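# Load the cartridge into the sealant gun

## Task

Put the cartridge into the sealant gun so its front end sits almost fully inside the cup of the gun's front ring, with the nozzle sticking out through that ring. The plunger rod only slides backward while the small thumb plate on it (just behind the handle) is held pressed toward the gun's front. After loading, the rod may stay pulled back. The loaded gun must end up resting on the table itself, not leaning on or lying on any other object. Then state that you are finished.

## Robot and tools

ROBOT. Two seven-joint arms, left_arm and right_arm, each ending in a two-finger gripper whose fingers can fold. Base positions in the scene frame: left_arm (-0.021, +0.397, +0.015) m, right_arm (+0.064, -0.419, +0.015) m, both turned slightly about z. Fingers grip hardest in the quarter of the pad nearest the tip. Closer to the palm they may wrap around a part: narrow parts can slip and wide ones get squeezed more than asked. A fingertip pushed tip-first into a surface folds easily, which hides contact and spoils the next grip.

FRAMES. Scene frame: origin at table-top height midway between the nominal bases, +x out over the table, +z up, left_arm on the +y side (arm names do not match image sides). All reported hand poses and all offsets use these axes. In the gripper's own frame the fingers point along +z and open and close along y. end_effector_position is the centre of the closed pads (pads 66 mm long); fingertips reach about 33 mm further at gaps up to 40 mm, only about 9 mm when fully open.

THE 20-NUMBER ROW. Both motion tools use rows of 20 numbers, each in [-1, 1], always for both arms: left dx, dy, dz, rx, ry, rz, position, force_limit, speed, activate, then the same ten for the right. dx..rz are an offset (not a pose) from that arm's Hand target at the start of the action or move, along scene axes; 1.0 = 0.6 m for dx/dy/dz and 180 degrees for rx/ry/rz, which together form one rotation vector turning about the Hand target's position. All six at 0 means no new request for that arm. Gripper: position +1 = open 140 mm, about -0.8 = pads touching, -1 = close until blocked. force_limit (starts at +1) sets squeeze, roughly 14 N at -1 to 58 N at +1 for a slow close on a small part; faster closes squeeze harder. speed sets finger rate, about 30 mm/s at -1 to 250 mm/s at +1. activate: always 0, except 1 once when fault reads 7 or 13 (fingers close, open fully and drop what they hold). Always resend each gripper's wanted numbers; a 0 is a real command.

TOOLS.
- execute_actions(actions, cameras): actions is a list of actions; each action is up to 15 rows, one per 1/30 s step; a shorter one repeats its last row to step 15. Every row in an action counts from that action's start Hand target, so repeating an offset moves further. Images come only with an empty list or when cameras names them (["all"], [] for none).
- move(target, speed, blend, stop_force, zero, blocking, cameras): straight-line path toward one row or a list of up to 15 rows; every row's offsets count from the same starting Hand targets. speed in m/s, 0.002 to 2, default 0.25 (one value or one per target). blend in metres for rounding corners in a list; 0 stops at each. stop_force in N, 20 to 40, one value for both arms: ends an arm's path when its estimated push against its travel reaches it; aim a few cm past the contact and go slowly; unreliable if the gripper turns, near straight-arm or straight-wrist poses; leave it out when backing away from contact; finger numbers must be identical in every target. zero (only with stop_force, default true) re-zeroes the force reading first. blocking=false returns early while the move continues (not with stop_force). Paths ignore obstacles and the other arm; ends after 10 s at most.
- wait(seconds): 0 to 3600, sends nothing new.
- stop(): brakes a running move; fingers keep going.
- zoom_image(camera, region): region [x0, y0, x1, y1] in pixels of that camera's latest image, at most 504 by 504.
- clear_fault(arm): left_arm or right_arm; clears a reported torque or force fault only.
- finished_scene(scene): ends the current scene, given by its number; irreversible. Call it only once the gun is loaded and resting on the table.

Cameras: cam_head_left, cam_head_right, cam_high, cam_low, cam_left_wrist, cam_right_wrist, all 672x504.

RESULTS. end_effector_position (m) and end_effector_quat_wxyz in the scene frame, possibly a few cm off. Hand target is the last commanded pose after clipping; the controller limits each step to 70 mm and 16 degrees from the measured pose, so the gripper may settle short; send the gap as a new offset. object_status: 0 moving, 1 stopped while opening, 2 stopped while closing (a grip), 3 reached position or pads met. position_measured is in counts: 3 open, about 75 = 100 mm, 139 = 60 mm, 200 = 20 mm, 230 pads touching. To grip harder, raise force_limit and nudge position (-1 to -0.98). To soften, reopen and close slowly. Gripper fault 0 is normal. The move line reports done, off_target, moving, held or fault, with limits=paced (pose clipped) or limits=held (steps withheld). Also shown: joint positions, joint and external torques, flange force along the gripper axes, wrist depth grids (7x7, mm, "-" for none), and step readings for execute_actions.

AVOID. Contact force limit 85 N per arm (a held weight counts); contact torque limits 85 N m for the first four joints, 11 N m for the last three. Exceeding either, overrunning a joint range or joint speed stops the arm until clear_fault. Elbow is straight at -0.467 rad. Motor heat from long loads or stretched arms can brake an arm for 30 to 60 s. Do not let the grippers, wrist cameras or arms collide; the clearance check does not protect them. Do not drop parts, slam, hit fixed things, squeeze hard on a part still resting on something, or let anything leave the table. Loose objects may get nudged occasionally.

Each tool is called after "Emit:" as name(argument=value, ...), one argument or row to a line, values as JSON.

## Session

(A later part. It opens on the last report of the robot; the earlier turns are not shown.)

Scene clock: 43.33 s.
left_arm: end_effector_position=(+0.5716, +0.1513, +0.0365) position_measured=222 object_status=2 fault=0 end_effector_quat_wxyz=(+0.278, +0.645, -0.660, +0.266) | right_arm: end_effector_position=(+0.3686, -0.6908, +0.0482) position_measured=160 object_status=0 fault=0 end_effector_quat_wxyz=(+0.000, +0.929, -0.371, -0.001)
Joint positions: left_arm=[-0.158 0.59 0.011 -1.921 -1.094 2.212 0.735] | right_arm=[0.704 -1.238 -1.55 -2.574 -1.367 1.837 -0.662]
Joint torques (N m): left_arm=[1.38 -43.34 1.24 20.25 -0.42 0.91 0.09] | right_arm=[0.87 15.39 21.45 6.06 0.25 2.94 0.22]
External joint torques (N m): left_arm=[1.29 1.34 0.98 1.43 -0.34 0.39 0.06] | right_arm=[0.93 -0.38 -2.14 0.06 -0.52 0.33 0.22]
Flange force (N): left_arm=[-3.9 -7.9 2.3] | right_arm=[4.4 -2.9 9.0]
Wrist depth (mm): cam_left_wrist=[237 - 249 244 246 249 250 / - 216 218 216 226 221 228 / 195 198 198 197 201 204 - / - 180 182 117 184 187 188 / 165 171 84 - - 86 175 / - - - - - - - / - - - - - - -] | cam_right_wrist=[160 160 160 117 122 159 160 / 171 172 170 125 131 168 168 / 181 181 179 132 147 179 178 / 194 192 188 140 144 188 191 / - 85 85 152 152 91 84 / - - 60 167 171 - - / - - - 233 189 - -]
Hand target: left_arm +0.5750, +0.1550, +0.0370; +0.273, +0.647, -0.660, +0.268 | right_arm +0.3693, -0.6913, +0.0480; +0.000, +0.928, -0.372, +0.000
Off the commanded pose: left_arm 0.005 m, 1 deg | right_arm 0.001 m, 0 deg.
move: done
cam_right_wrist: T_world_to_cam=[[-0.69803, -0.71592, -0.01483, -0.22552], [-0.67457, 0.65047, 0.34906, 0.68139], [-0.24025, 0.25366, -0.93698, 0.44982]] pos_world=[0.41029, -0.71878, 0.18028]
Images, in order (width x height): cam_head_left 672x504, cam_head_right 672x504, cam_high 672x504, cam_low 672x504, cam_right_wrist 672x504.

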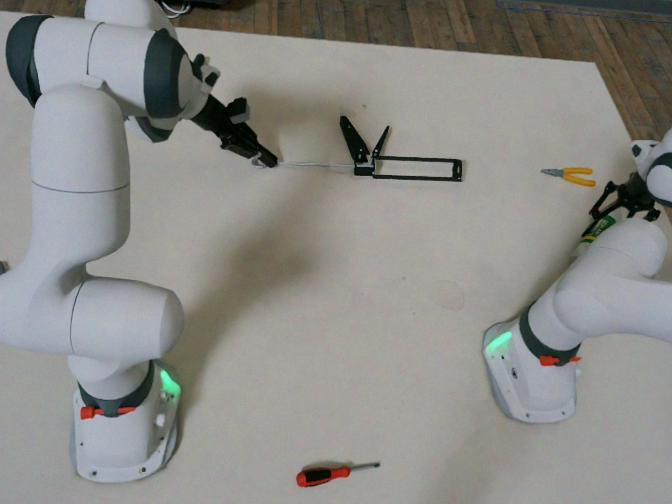

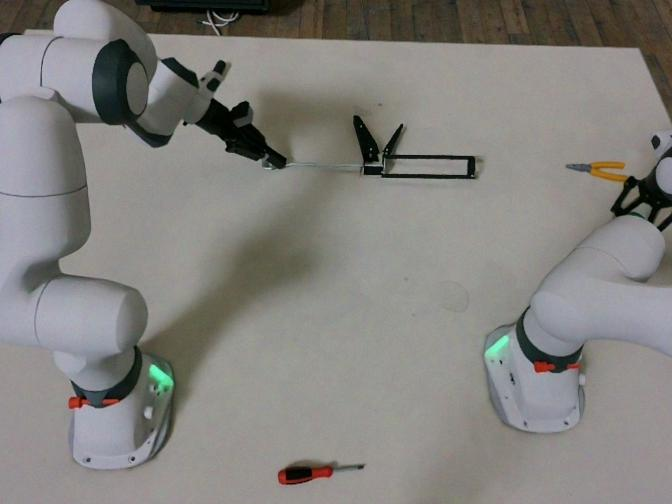

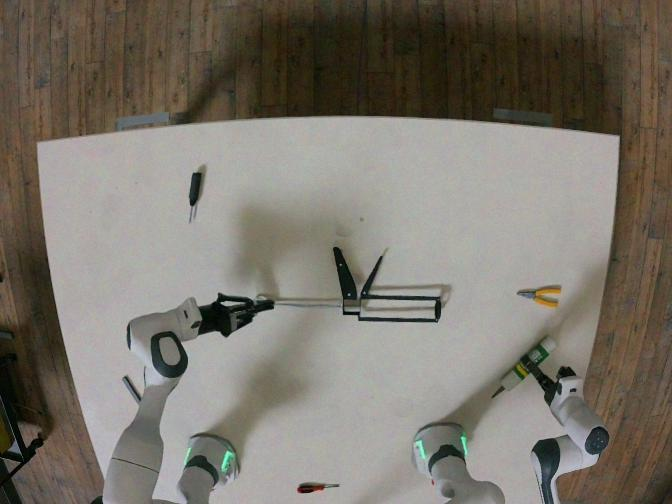

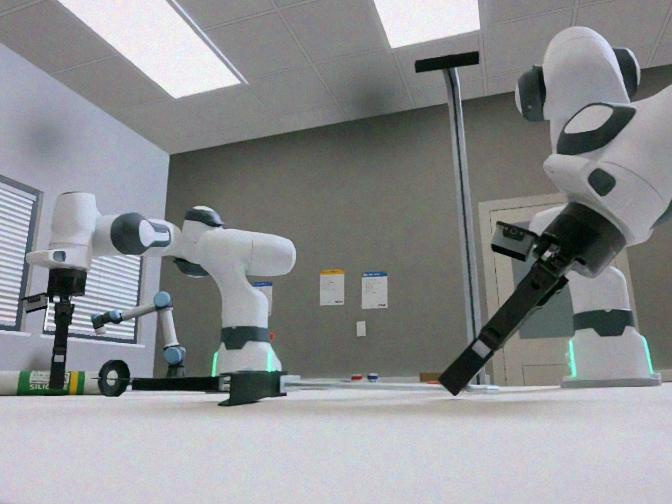

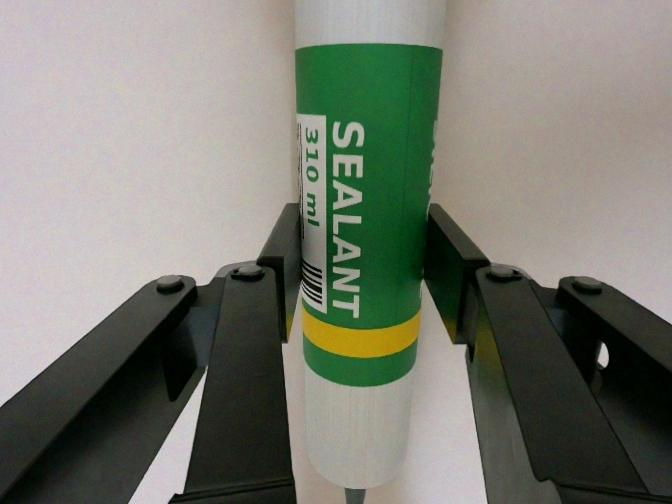

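Emit:
zoom_image(
  camera="cam_head_left",
  region=[330, 130, 490, 200],
)

Emit:
zoom_image(
  camera="cam_head_right",
  region=[340, 130, 500, 200],
)

Emit:
zoom_image(
  camera="cam_high",
  region=[320, 270, 480, 340],
)

Emit:
wait(
  seconds=0.05,
)

Scaled by 3.150 from the camera's image (finer frame: 960x720).

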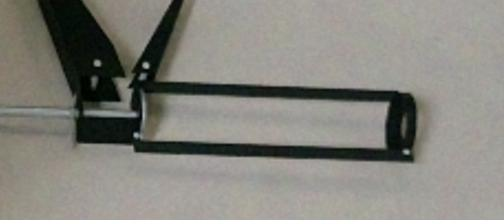

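Scaled by 3.150 from the camera's image (finer frame: 960x720).

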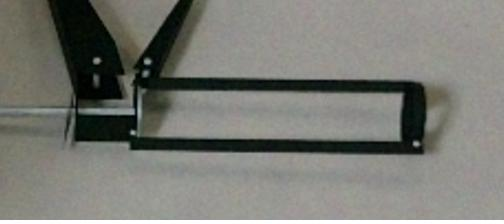

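Scaled by 3.150 from the camera's image (finer frame: 960x720).

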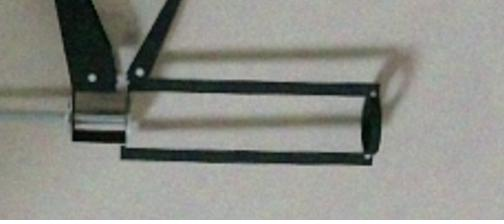

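Scene clock: 43.57 s.
left_arm: end_effector_position=(+0.5716, +0.1513, +0.0365) position_measured=222 object_status=2 fault=0 end_effector_quat_wxyz=(+0.278, +0.645, -0.660, +0.266) | right_arm: end_effector_position=(+0.3686, -0.6908, +0.0482) position_measured=160 object_status=2 fault=0 end_effector_quat_wxyz=(+0.000, +0.929, -0.371, -0.001)
Joint positions: left_arm=[-0.158 0.59 0.011 -1.921 -1.094 2.212 0.735] | right_arm=[0.704 -1.238 -1.55 -2.574 -1.367 1.837 -0.662]
Joint torques (N m): left_arm=[1.41 -43.38 1.22 20.23 -0.4 0.9 0.08] | right_arm=[0.8 15.41 21.51 6.01 0.25 2.97 0.15]
External joint torques (N m): left_arm=[1.41 1.02 1.05 1.58 -0.33 0.4 0.06] | right_arm=[0.93 -0.42 -2.13 -0.03 -0.51 0.35 0.15]
Flange force (N): left_arm=[-3.6 -7.8 1.8] | right_arm=[4.2 -2.7 9.0]
Wrist depth (mm): cam_left_wrist=[238 240 238 243 246 243 251 / 218 220 218 216 222 224 225 / 192 197 202 197 202 203 204 / 180 181 182 117 185 186 187 / 166 171 84 - - 87 169 / - - - - - - - / - - - - - - -] | cam_right_wrist=[160 160 159 118 122 159 160 / 170 172 169 125 131 168 168 / 182 181 179 132 147 179 178 / 194 191 188 140 144 188 190 / - 85 79 151 152 91 84 / - - 60 166 171 - - / - - - 240 - - -]
Hand target: left_arm +0.5750, +0.1550, +0.0370; +0.273, +0.647, -0.660, +0.268 | right_arm +0.3693, -0.6913, +0.0480; +0.000, +0.928, -0.372, +0.000
Tool commands: left_gripper/position=-1.0 left_gripper/force_limit=+0.3 left_gripper/speed=-1.0 left_gripper/activate=+0.0 right_gripper/position=-1.0 right_gripper/force_limit=+0.5 right_gripper/speed=-1.0 right_gripper/activate=+0.0
Off the commanded pose: left_arm 0.005 m, 1 deg | right_arm 0.001 m, 0 deg.
wait: 0.07 s; at rest from the start

Emit:
move(
  target=[
    [0,0,0,0,0,0,-1,0.3,-1,0, 0,0,0.15,0,0,0,-1,0.5,-1,0],
    [0,0,0,0,0,0,-1,0.3,-1,0, 0.15,0.4,0.27,0,0,0.36,-1,0.5,-1,0],
    [0,0,0,0,0,0,-1,0.3,-1,0, 0.3345,0.8355,0.22,0,0,0.75,-1,0.5,-1,0],
  ],
  speed=[0.2,0.5,0.5],
  blend=[0.03,0.06,0],
  cameras=["cam_right_wrist","cam_low","cam_head_right"],
)

Scene clock: 49.77 s.
left_arm: end_effector_position=(+0.5716, +0.1513, +0.0365) position_measured=222 object_status=2 fault=0 end_effector_quat_wxyz=(+0.278, +0.645, -0.660, +0.266) | right_arm: end_effector_position=(+0.5687, -0.1910, +0.1778) position_measured=160 object_status=2 fault=0 end_effector_quat_wxyz=(+0.000, +0.701, +0.713, -0.003)
Joint positions: left_arm=[-0.158 0.59 0.011 -1.921 -1.094 2.212 0.735] | right_arm=[2.231 -1.272 -1.384 -2.013 -1.219 1.531 -1.984]
Joint velocities: left_arm=[within noise] | right_arm=[0.001 0.001 0.001 -0.002 0 -0.001 -0.007]
Joint torques (N m): left_arm=[1.34 -43.36 1.24 20.25 -0.39 0.92 0.12] | right_arm=[1.02 25.98 30.7 8.73 0.69 2.74 -0.24]
External joint torques (N m): left_arm=[1.38 1 1.09 1.64 -0.31 0.42 0.09] | right_arm=[1.07 0.32 1.22 0.69 -0.22 0.14 -0.24]
Flange force (N): left_arm=[-3.7 -7.9 1.8] | right_arm=[2.9 3.4 -2.7]
Wrist depth (mm): cam_left_wrist=[- 236 236 238 251 243 258 / 215 218 219 216 222 228 - / 195 197 198 202 205 200 202 / 180 181 182 117 184 187 187 / 166 171 84 - - 87 - / - - - - - - - / - - - - - - -] | cam_right_wrist=[279 277 276 117 120 267 271 / 296 294 292 125 129 284 286 / 314 314 311 132 147 307 304 / 338 333 139 140 143 318 322 / - 85 79 151 151 91 84 / - - 60 165 167 - - / - - - 181 - - -]
Hand target: left_arm +0.5750, +0.1550, +0.0370; +0.273, +0.647, -0.660, +0.268 | right_arm +0.5700, -0.1900, +0.1800; +0.000, +0.699, +0.715, -0.001
Off the commanded pose: left_arm 0.005 m, 1 deg | right_arm 0.003 m, 0 deg.
move: done; limits=paced
cam_right_wrist: T_world_to_cam=[[0.9998, 0.00372, -0.01943, -0.55341], [0.01028, -0.93677, 0.3498, -0.2467], [-0.0169, -0.34993, -0.93662, 0.2502]] pos_world=[0.56006, -0.14149, 0.30989]
Images, in order (width x height): cam_head_right 672x504, cam_low 672x504, cam_right_wrist 672x504.

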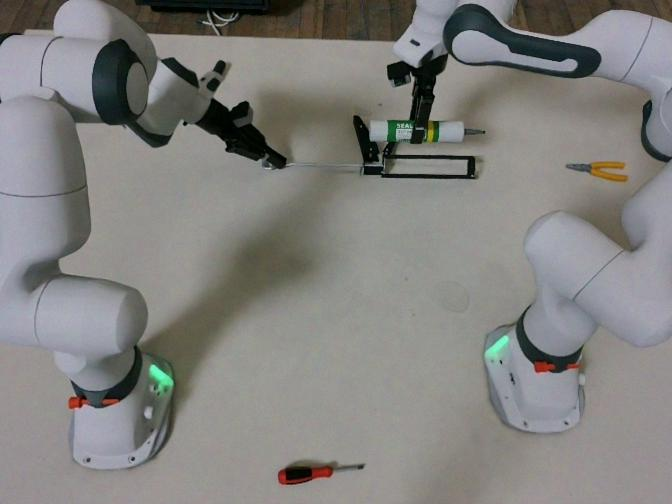

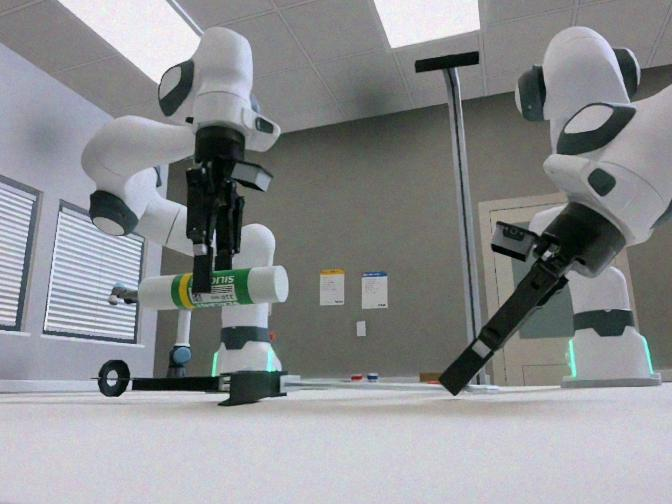

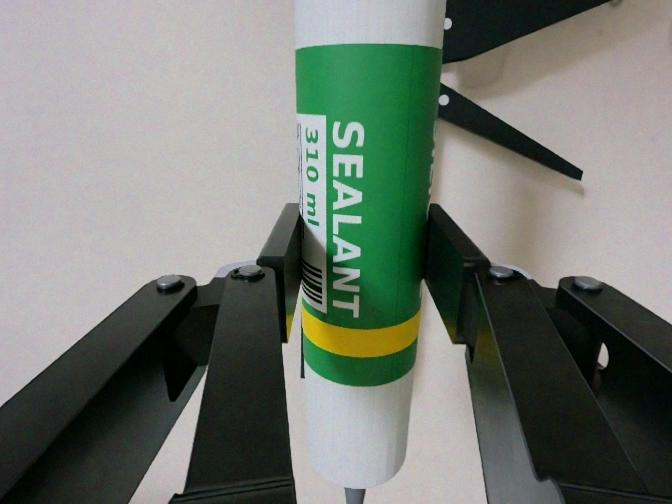

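Emit:
zoom_image(
  camera="cam_low",
  region=[90, 240, 310, 410],
)

Emit:
zoom_image(
  camera="cam_head_right",
  region=[350, 100, 510, 190],
)

Emit:
zoom_image(
  camera="cam_right_wrist",
  region=[220, 280, 470, 504],
)

Scaled by 2.291 from the camera's image (finer frame: 960x720).

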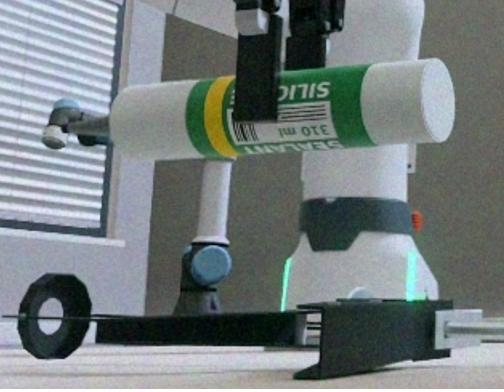

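Scaled by 3.150 from the camera's image (finer frame: 960x720).

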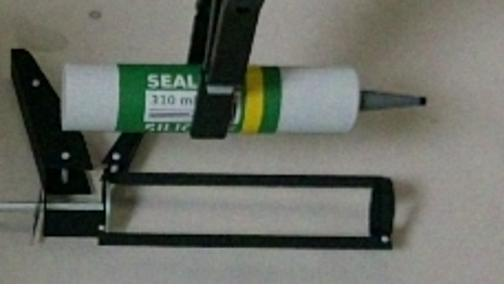

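Scaled by 2.016 from the camera's image (finer frame: 960x720).

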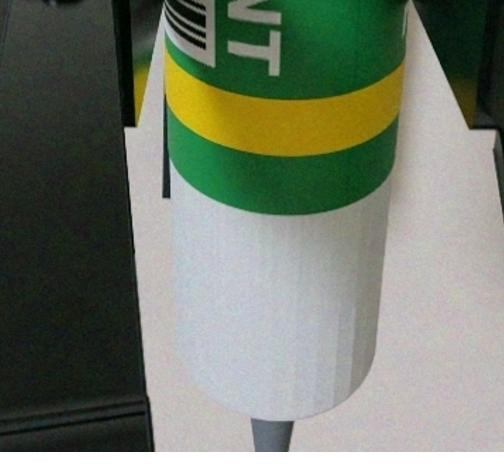

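Emit:
move(
  target=[0,0,0,0,0,0,-1,0.3,-1,0, 0,0.0167,-0.0925,0.1089,0.0019,0,-1,0.5,-1,0],
  speed=0.2,
  cameras=["cam_right_wrist","cam_low","cam_head_right","cam_high"],
)

Emit:
zoom_image(
  camera="cam_low",
  region=[90, 260, 310, 410],
)

Emit:
zoom_image(
  camera="cam_right_wrist",
  region=[220, 280, 500, 504],
)

Emit:
zoom_image(
  camera="cam_head_right",
  region=[350, 100, 510, 190],
)

Scene clock: 56.90 s.
left_arm: end_effector_position=(+0.5716, +0.1513, +0.0365) position_measured=222 object_status=2 fault=0 end_effector_quat_wxyz=(+0.278, +0.645, -0.660, +0.266) | right_arm: end_effector_position=(+0.5683, -0.1823, +0.1208) position_measured=160 object_status=2 fault=0 end_effector_quat_wxyz=(-0.121, +0.692, +0.703, +0.113)
Joint positions: left_arm=[-0.158 0.59 0.011 -1.921 -1.094 2.212 0.735] | right_arm=[2.016 -1.601 -1.449 -2.179 -1.36 1.743 -2.07]
Joint velocities: left_arm=[within noise] | right_arm=[-0.001 0.001 0 0 0 0 -0.007]
Joint torques (N m): left_arm=[1.44 -43.37 1.22 20.24 -0.4 0.92 0.11] | right_arm=[0.39 23.51 31.95 -0.04 1.04 4.26 -0.14]
External joint torques (N m): left_arm=[1.47 1.27 1.07 1.45 -0.32 0.42 0.09] | right_arm=[0.51 -1 1.48 -0.63 -0.19 1.05 -0.15]
Flange force (N): left_arm=[-4.0 -7.8 2.1] | right_arm=[0.7 -1.5 -0.2]
Wrist depth (mm): cam_left_wrist=[238 242 236 237 247 254 248 / 217 220 223 219 221 224 225 / 190 196 195 197 202 207 205 / 179 180 182 117 185 185 189 / 166 171 84 - - 87 173 / - - - - - - - / - - - - - - -] | cam_right_wrist=[264 262 260 117 122 255 253 / - 263 262 125 131 224 254 / 267 265 264 132 143 258 256 / 268 265 139 141 144 259 256 / - 85 85 151 152 91 84 / - - 60 167 171 - - / - - - 237 - - -]
Hand target: left_arm +0.5750, +0.1550, +0.0370; +0.273, +0.647, -0.660, +0.268 | right_arm +0.5700, -0.1799, +0.1245; -0.121, +0.689, +0.705, +0.119
Off the commanded pose: left_arm 0.005 m, 1 deg | right_arm 0.005 m, 1 deg.
move: off_target (right_arm)
cam_right_wrist: T_world_to_cam=[[0.99959, 0.00988, -0.02681, -0.55201], [0.01045, -0.99972, 0.0212, -0.19049], [-0.0266, -0.02147, -0.99942, 0.27275]] pos_world=[0.56103, -0.17913, 0.26183]
Images, in order (width x height): cam_head_right 672x504, cam_high 672x504, cam_low 672x504, cam_right_wrist 672x504.

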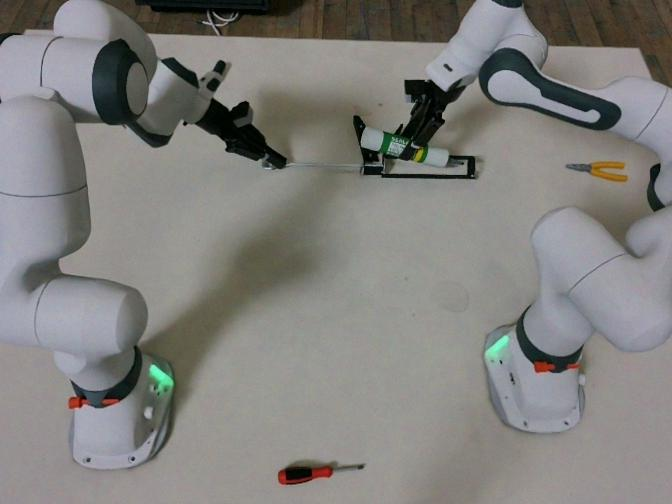

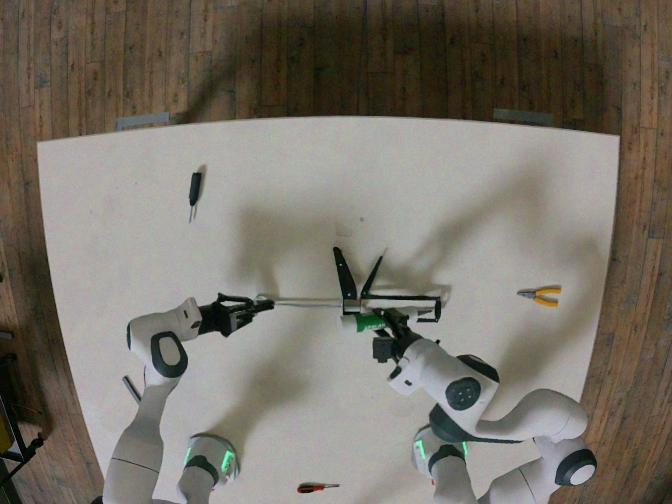

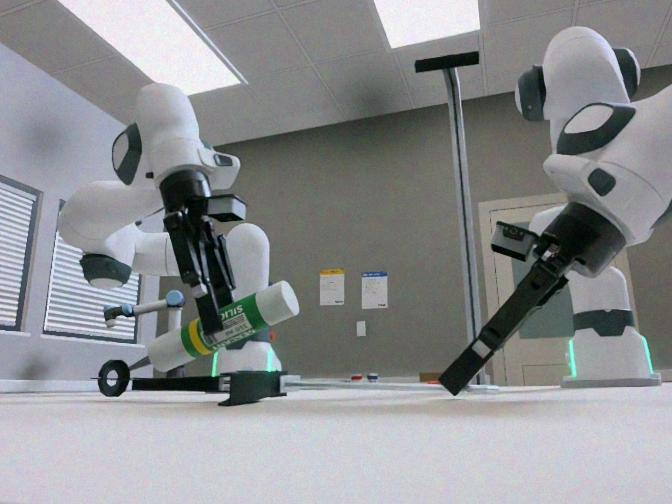

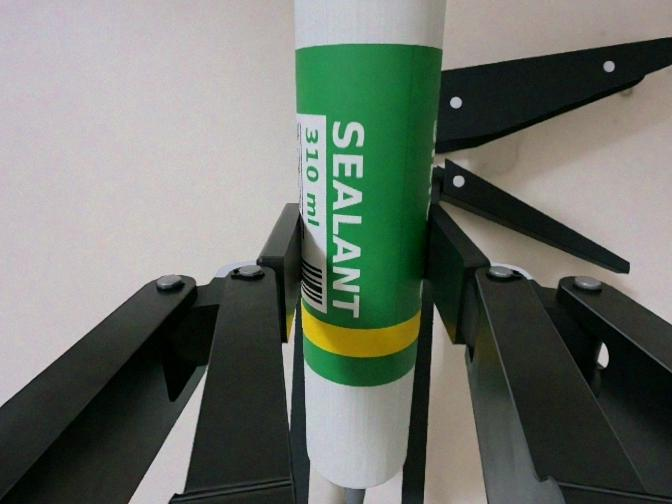

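Scaled by 2.291 from the camera's image (finer frame: 960x720).

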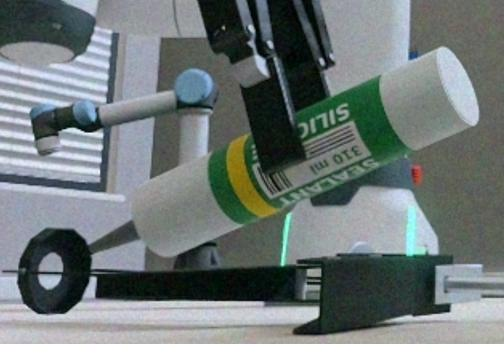

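Scaled by 1.800 from the camera's image (finer frame: 960x720).

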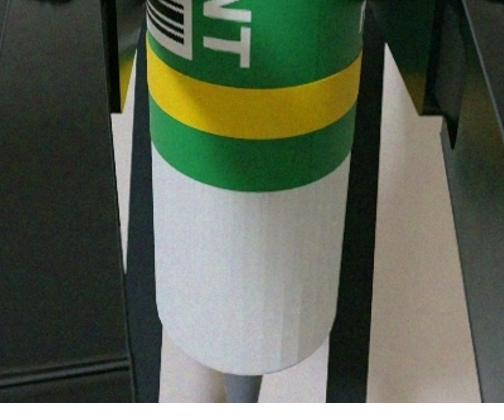

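Scaled by 3.150 from the camera's image (finer frame: 960x720).

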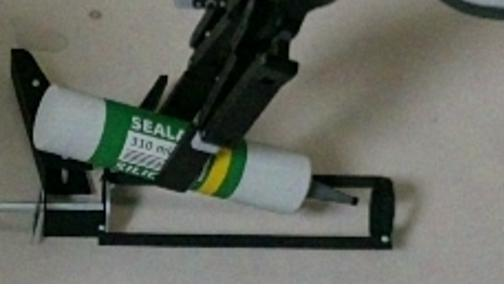

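Emit:
move(
  target=[0,0,0,0,0,0,-1,0.3,-1,0, 0.0025,-0.082,-0.032,0,0,0,-1,0.5,-1,0],
  speed=0.1,
  stop_force=22,
  cameras=["cam_right_wrist","cam_low","cam_head_right"],
)

Emit:
zoom_image(
  camera="cam_low",
  region=[70, 300, 270, 410],
)

Emit:
zoom_image(
  camera="cam_right_wrist",
  region=[250, 304, 470, 504],
)

Scene clock: 64.30 s.
left_arm: end_effector_position=(+0.5716, +0.1513, +0.0365) position_measured=222 object_status=2 fault=0 end_effector_quat_wxyz=(+0.278, +0.645, -0.660, +0.266) | right_arm: end_effector_position=(+0.5707, -0.2300, +0.1036) position_measured=160 object_status=2 fault=0 end_effector_quat_wxyz=(-0.121, +0.691, +0.703, +0.116)
Joint positions: left_arm=[-0.158 0.59 0.011 -1.921 -1.094 2.212 0.735] | right_arm=[1.898 -1.633 -1.475 -2.216 -1.375 1.737 -2.157]
Joint torques (N m): left_arm=[1.39 -43.36 1.2 20.24 -0.4 0.9 0.13] | right_arm=[0.07 22.94 30.62 -1.1 1.17 3.72 -0.19]
External joint torques (N m): left_arm=[1.46 0.93 1.08 1.66 -0.33 0.41 0.11] | right_arm=[0.02 -0.63 0.78 -0.66 -0.12 0.57 -0.2]
Flange force (N): left_arm=[-3.7 -7.9 1.7] | right_arm=[-0.5 -2.1 -0.1]
Wrist depth (mm): cam_left_wrist=[238 235 246 239 251 244 246 / 214 216 - 219 223 228 233 / - 197 202 197 201 203 201 / - 181 181 113 184 186 187 / 166 171 84 - - 87 172 / - - - - - - - / - - - - - - -] | cam_right_wrist=[247 245 243 117 122 235 239 / 247 246 246 125 132 219 240 / 248 247 246 132 140 242 240 / 249 247 139 141 144 243 242 / - 85 85 152 152 91 84 / - - 60 166 171 - - / - - - 218 - - -]
Hand target: left_arm +0.5750, +0.1550, +0.0370; +0.273, +0.647, -0.660, +0.268 | right_arm +0.5715, -0.2291, +0.1053; -0.121, +0.689, +0.705, +0.119
Off the commanded pose: left_arm 0.005 m, 1 deg | right_arm 0.002 m, 0 deg.
move: done
cam_right_wrist: T_world_to_cam=[[0.99968, 0.0115, -0.02249, -0.55455], [0.01187, -0.9998, 0.01622, -0.23811], [-0.0223, -0.01648, -0.99962, 0.25333]] pos_world=[0.56285, -0.22751, 0.24462]
Images, in order (width x height): cam_head_right 672x504, cam_low 672x504, cam_right_wrist 672x504.

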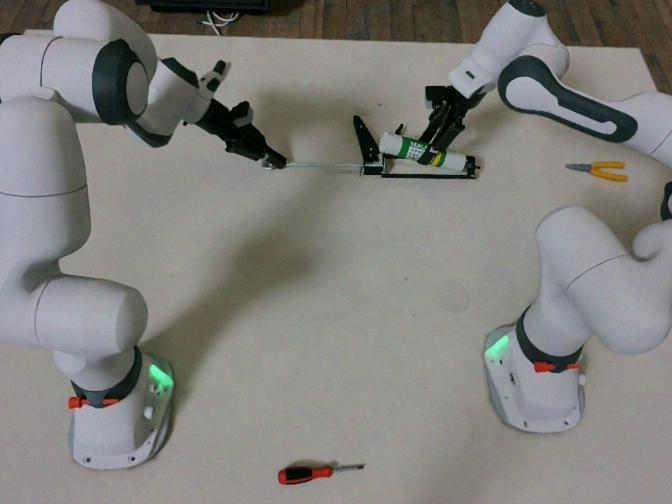

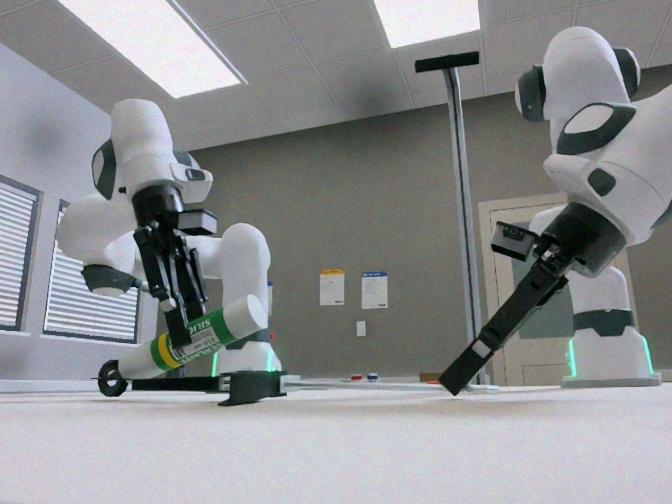

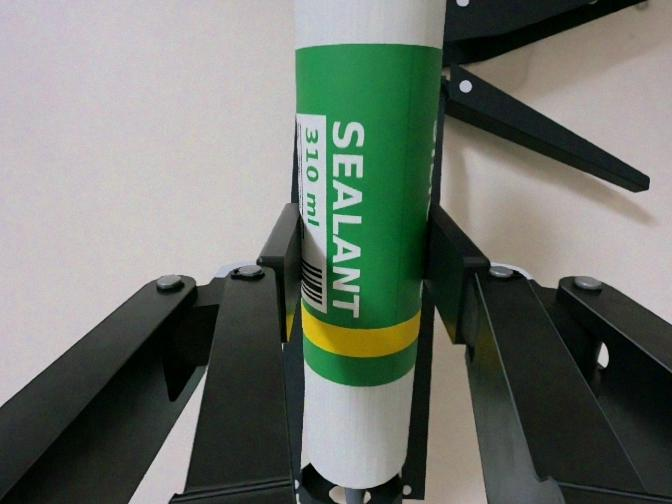

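Scaled by 2.520 from the camera's image (finer frame: 960x720).

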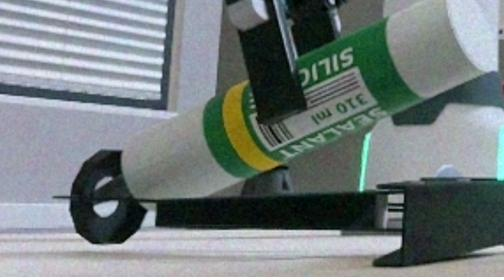

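Scaled by 2.291 from the camera's image (finer frame: 960x720).

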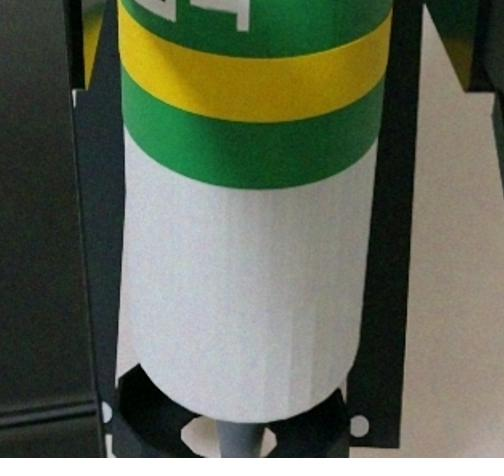

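Emit:
zoom_image(
  camera="cam_right_wrist",
  region=[270, 420, 440, 504],
)

Emit:
zoom_image(
  camera="cam_low",
  region=[90, 350, 170, 405],
)

Scaled by 2.965 from the camera's image (finer frame: 960x720).

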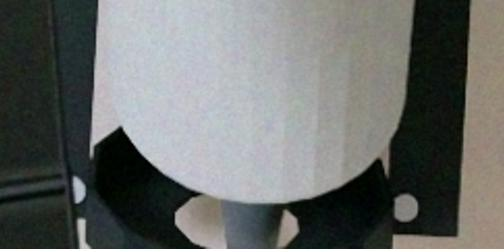

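Scaled by 6.300 from the camera's image (finer frame: 960x720).

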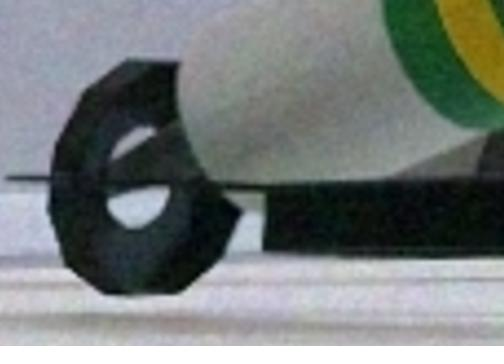

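Emit:
move(
  target=[0,0,0,0,0,0,-1,0.3,-1,0, -0.0032,-0.0145,-0.0407,-0.0444,-0.0008,0,-1,0.5,-1,0],
  speed=0.08,
  cameras=["cam_right_wrist","cam_low"],
)

Emit:
zoom_image(
  camera="cam_low",
  region=[80, 330, 200, 405],
)

Emit:
zoom_image(
  camera="cam_right_wrist",
  region=[270, 404, 440, 504],
)

Emit:
zoom_image(
  camera="cam_right_wrist",
  region=[250, 0, 490, 220],
)

Scene clock: 69.03 s.
left_arm: end_effector_position=(+0.5716, +0.1513, +0.0365) position_measured=222 object_status=2 fault=0 end_effector_quat_wxyz=(+0.278, +0.645, -0.660, +0.266) | right_arm: end_effector_position=(+0.5677, -0.2378, +0.0793) position_measured=160 object_status=2 fault=0 end_effector_quat_wxyz=(-0.074, +0.693, +0.713, +0.069)
Joint positions: left_arm=[-0.158 0.59 0.011 -1.921 -1.094 2.212 0.735] | right_arm=[1.958 -1.556 -1.511 -2.207 -1.416 1.704 -2.112]
Joint velocities: left_arm=[within noise] | right_arm=[0 0 -0.001 0 -0.002 0.001 0.005]
Joint torques (N m): left_arm=[1.37 -43.35 1.21 20.25 -0.4 0.91 0.07] | right_arm=[0.89 24.08 30.8 1.33 0.88 3.35 0.22]
External joint torques (N m): left_arm=[1.44 1.08 1.09 1.57 -0.32 0.42 0.04] | right_arm=[0.91 0.21 0.74 0.39 -0.27 0.36 0.22]
Flange force (N): left_arm=[-3.7 -8.0 1.8] | right_arm=[3.1 2.7 -0.3]
Wrist depth (mm): cam_left_wrist=[- 241 245 246 239 247 252 / - 218 217 214 227 221 230 / 193 196 198 196 201 203 205 / 179 181 182 117 185 186 187 / 166 171 84 - - 87 175 / - - - - - - - / - - - - - - -] | cam_right_wrist=[206 206 205 117 121 175 201 / 212 212 211 125 130 207 189 / 218 218 216 132 148 214 211 / 225 223 220 140 144 217 217 / - 85 85 152 151 91 84 / - - 60 167 175 - - / - - - 182 - - -]
Hand target: left_arm +0.5750, +0.1550, +0.0370; +0.273, +0.647, -0.660, +0.268 | right_arm +0.5696, -0.2378, +0.0809; -0.072, +0.695, +0.712, +0.071
Off the commanded pose: left_arm 0.005 m, 1 deg | right_arm 0.002 m, 0 deg.
move: done
cam_right_wrist: T_world_to_cam=[[0.99961, 0.01867, -0.02069, -0.5504], [0.02158, -0.98835, 0.15067, -0.25906], [-0.01763, -0.15106, -0.98837, 0.19331]] pos_world=[0.55919, -0.21656, 0.21871]
Images, in order (width x height): cam_low 672x504, cam_right_wrist 672x504.

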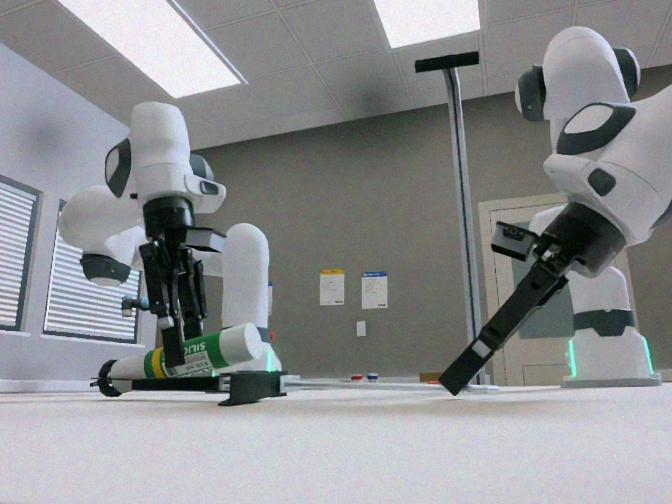

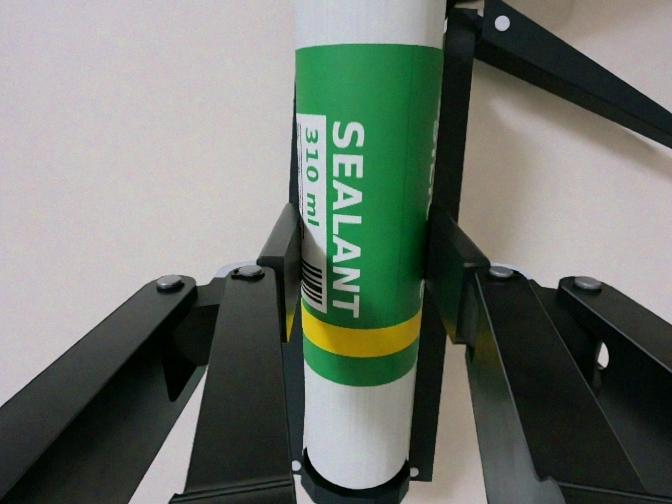

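Scaled by 4.200 from the camera's image (finer frame: 960x720).

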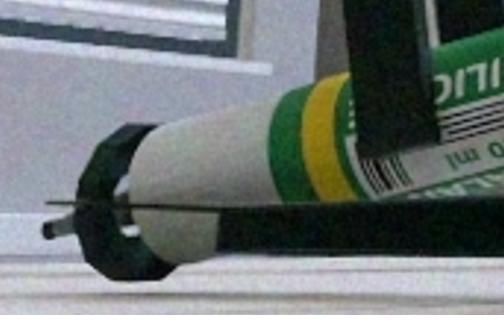

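Scaled by 2.965 from the camera's image (finer frame: 960x720).

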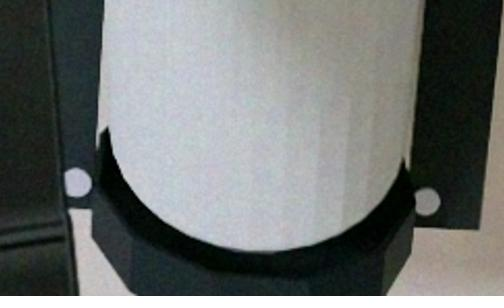

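Scaled by 2.100 from the camera's image (finer frame: 960x720).

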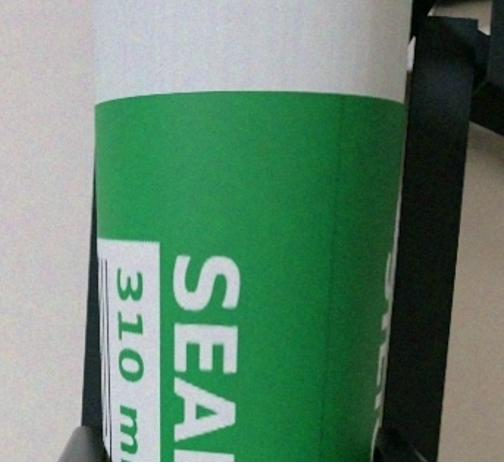

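Emit:
wait(
  seconds=0.05,
  cameras=["cam_head_left","cam_head_right","cam_high","cam_right_wrist","cam_left_wrist"],
)

Emit:
zoom_image(
  camera="cam_head_right",
  region=[260, 130, 380, 200],
)

Emit:
zoom_image(
  camera="cam_head_right",
  region=[370, 130, 490, 200],
)

Emit:
zoom_image(
  camera="cam_head_left",
  region=[340, 130, 480, 200],
)

Emit:
zoom_image(
  camera="cam_right_wrist",
  region=[420, 0, 504, 504],
)

Scene clock: 73.30 s.
left_arm: end_effector_position=(+0.5716, +0.1513, +0.0365) position_measured=222 object_status=2 fault=0 end_effector_quat_wxyz=(+0.278, +0.645, -0.660, +0.266) | right_arm: end_effector_position=(+0.5677, -0.2378, +0.0793) position_measured=160 object_status=2 fault=0 end_effector_quat_wxyz=(-0.074, +0.694, +0.713, +0.069)
Joint positions: left_arm=[-0.158 0.59 0.011 -1.921 -1.094 2.212 0.735] | right_arm=[1.958 -1.556 -1.511 -2.207 -1.416 1.704 -2.11]
Joint torques (N m): left_arm=[1.44 -43.39 1.27 20.17 -0.39 0.92 0.15] | right_arm=[0.9 24.08 30.82 1.3 0.87 3.36 0.18]
External joint torques (N m): left_arm=[1.49 1.05 1.14 1.45 -0.31 0.42 0.13] | right_arm=[0.86 0.18 0.71 0.37 -0.29 0.36 0.18]
Flange force (N): left_arm=[-3.8 -7.3 1.7] | right_arm=[2.8 2.6 -0.3]
Wrist depth (mm): cam_left_wrist=[238 238 242 244 245 243 256 / 215 215 222 219 222 222 225 / 196 200 197 196 201 203 - / 180 180 182 117 185 187 187 / 166 172 84 - - 87 175 / - - - - - - - / - - - - - - -] | cam_right_wrist=[207 206 204 117 121 175 201 / - 211 211 125 130 207 186 / 219 217 216 132 148 212 211 / 225 223 220 141 144 218 219 / - 85 79 151 146 91 84 / - - 60 166 171 - - / - - - 186 189 - -]
Hand target: left_arm +0.5750, +0.1550, +0.0370; +0.273, +0.647, -0.660, +0.268 | right_arm +0.5696, -0.2378, +0.0809; -0.072, +0.695, +0.712, +0.071
Tool commands: left_gripper/position=-1.0 left_gripper/force_limit=+0.3 left_gripper/speed=-1.0 left_gripper/activate=+0.0 right_gripper/position=-1.0 right_gripper/force_limit=+0.5 right_gripper/speed=-1.0 right_gripper/activate=+0.0
Off the commanded pose: left_arm 0.005 m, 1 deg | right_arm 0.002 m, 0 deg.
wait: 0.07 s; at rest from the start
cam_left_wrist: T_world_to_cam=[[-0.99956, 0.02169, 0.02025, 0.5774], [0.01066, 0.89922, -0.43737, -0.1214], [-0.0277, -0.43696, -0.89905, 0.25802]] pos_world=[0.58558, 0.20939, 0.16718]
cam_right_wrist: T_world_to_cam=[[0.99964, 0.0168, -0.021, -0.55085], [0.01978, -0.98838, 0.15069, -0.25797], [-0.01823, -0.15105, -0.98836, 0.19366]] pos_world=[0.55928, -0.21646, 0.21871]
Images, in order (width x height): cam_head_left 672x504, cam_head_right 672x504, cam_high 672x504, cam_left_wrist 672x504, cam_right_wrist 672x504.

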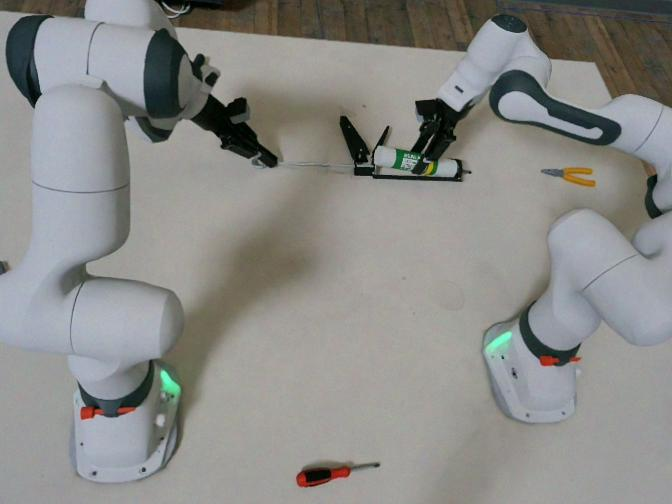

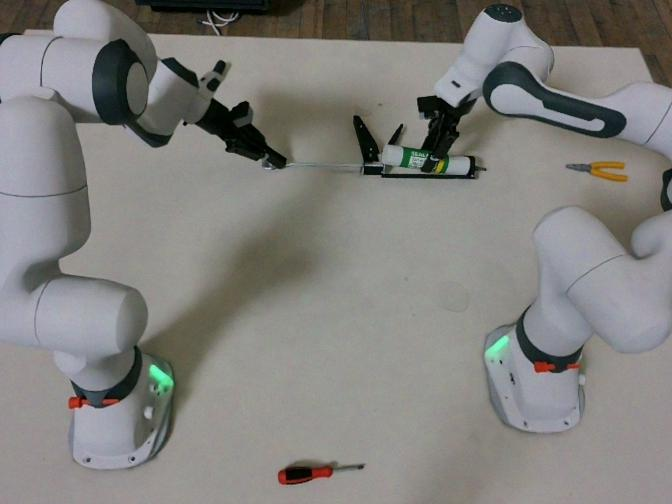

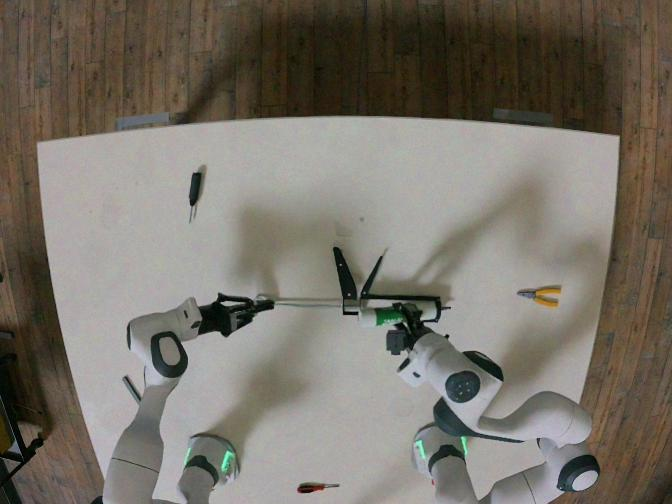

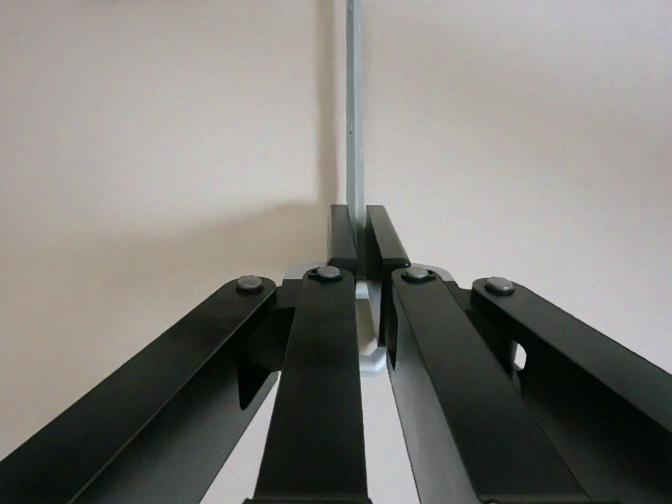

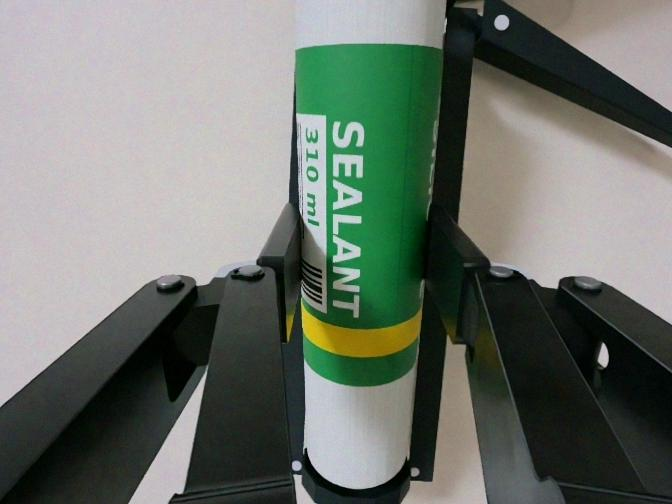

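Scaled by 4.200 from the camera's image (finer frame: 960x720).

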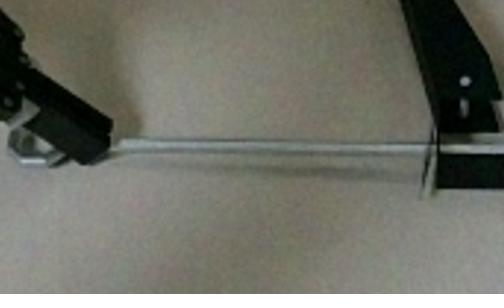

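Scaled by 4.200 from the camera's image (finer frame: 960x720).

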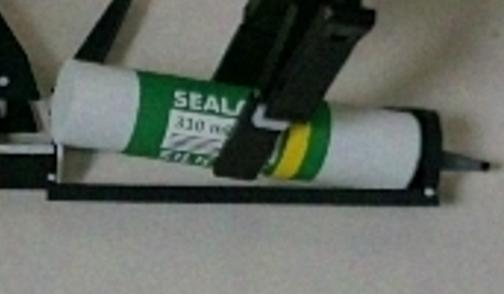

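Scaled by 3.600 from the camera's image (finer frame: 960x720).

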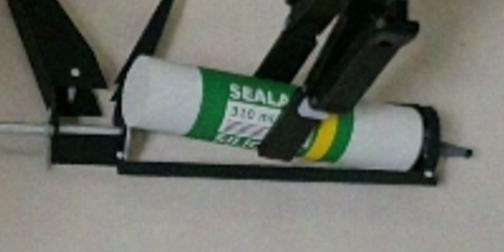

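Scaled by 1.000.

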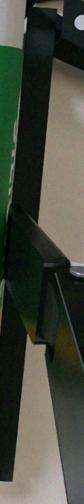

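Emit:
zoom_image(
  camera="cam_right_wrist",
  region=[400, 0, 520, 220],
)

Emit:
zoom_image(
  camera="cam_right_wrist",
  region=[370, 284, 490, 504],
)

Emit:
zoom_image(
  camera="cam_right_wrist",
  region=[240, 20, 360, 240],
)

Emit:
zoom_image(
  camera="cam_right_wrist",
  region=[250, 284, 370, 504],
)

Scaled by 2.291 from the camera's image (finer frame: 960x720).

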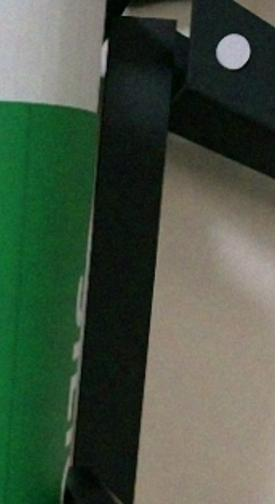

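Scaled by 2.291 from the camera's image (finer frame: 960x720).

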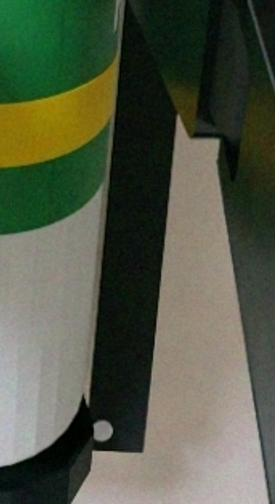

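Scaled by 2.291 from the camera's image (finer frame: 960x720).

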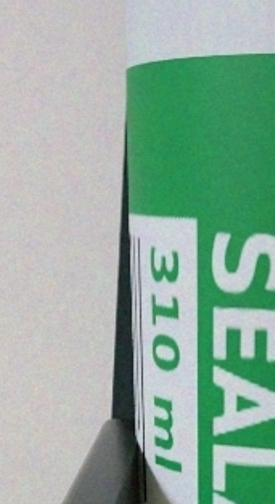

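Scaled by 2.291 from the camera's image (finer frame: 960x720).

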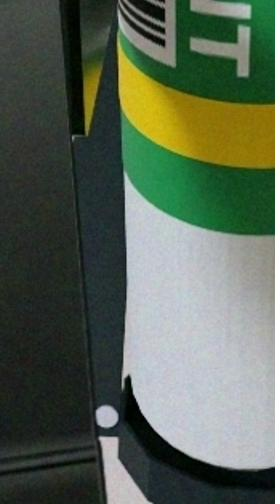

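Emit:
move(
  target=[
    [0,0,0,0,0,0,-1,0.3,-1,0,0.0051,0,0,0,0,-0.0111,-1,0.5,-1,0],
  ],
  speed=0.04,
  cameras=["cam_right_wrist","cam_low"],
)

Scene clock: 76.53 s.
left_arm: end_effector_position=(+0.5716, +0.1513, +0.0365) position_measured=222 object_status=2 fault=0 end_effector_quat_wxyz=(+0.278, +0.645, -0.660, +0.266) | right_arm: end_effector_position=(+0.5705, -0.2390, +0.0789) position_measured=160 object_status=2 fault=0 end_effector_quat_wxyz=(-0.072, +0.706, +0.701, +0.069)
Joint positions: left_arm=[-0.158 0.59 0.011 -1.921 -1.094 2.212 0.735] | right_arm=[1.96 -1.556 -1.512 -2.204 -1.424 1.704 -2.078]
Joint velocities: left_arm=[within noise] | right_arm=[0.001 0 -0.002 0 0 0 0.006]
Joint torques (N m): left_arm=[1.45 -43.39 1.24 20.22 -0.39 0.92 0.13] | right_arm=[1.04 23.66 30.95 1.28 0.83 3.68 0.25]
External joint torques (N m): left_arm=[1.24 1.14 0.88 1.49 -0.31 0.39 0.11] | right_arm=[1.07 -0.29 0.84 0.29 -0.3 0.68 0.25]
Flange force (N): left_arm=[-3.7 -7.6 2.2] | right_arm=[3.4 2.5 0.3]
Wrist depth (mm): cam_left_wrist=[238 - 243 244 246 248 246 / 214 - 220 220 222 223 229 / 196 196 198 195 201 202 - / 179 180 182 117 184 188 187 / 166 172 - - - 86 174 / - - - - - - - / - - - - - - -] | cam_right_wrist=[206 205 204 117 122 174 199 / 212 211 209 125 129 207 186 / 218 219 216 132 148 212 211 / 225 223 220 140 144 217 217 / - 85 85 152 152 91 84 / - - 60 166 171 - - / - - - 180 - - -]
Hand target: left_arm +0.5750, +0.1550, +0.0370; +0.273, +0.647, -0.660, +0.268 | right_arm +0.5727, -0.2378, +0.0809; -0.070, +0.708, +0.699, +0.072
Off the commanded pose: left_arm 0.005 m, 1 deg | right_arm 0.003 m, 0 deg.
move: done
cam_right_wrist: T_world_to_cam=[[0.99964, -0.01627, -0.02158, -0.56139], [-0.01274, -0.98791, 0.1545, -0.2408], [-0.02383, -0.15417, -0.98776, 0.19552]] pos_world=[0.56278, -0.21688, 0.21822]
Images, in order (width x height): cam_low 672x504, cam_right_wrist 672x504.

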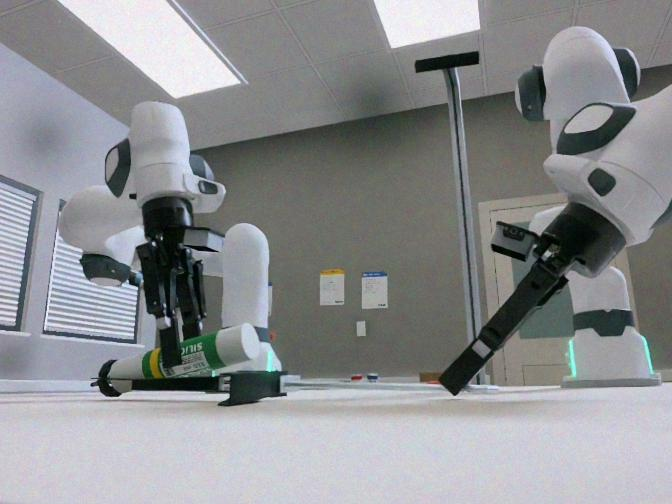

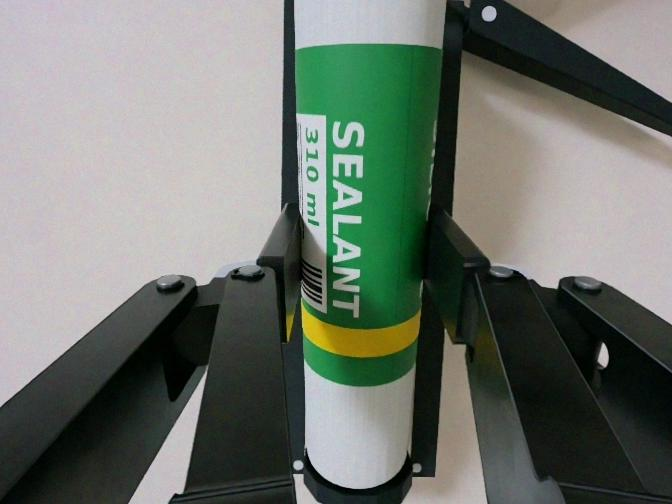

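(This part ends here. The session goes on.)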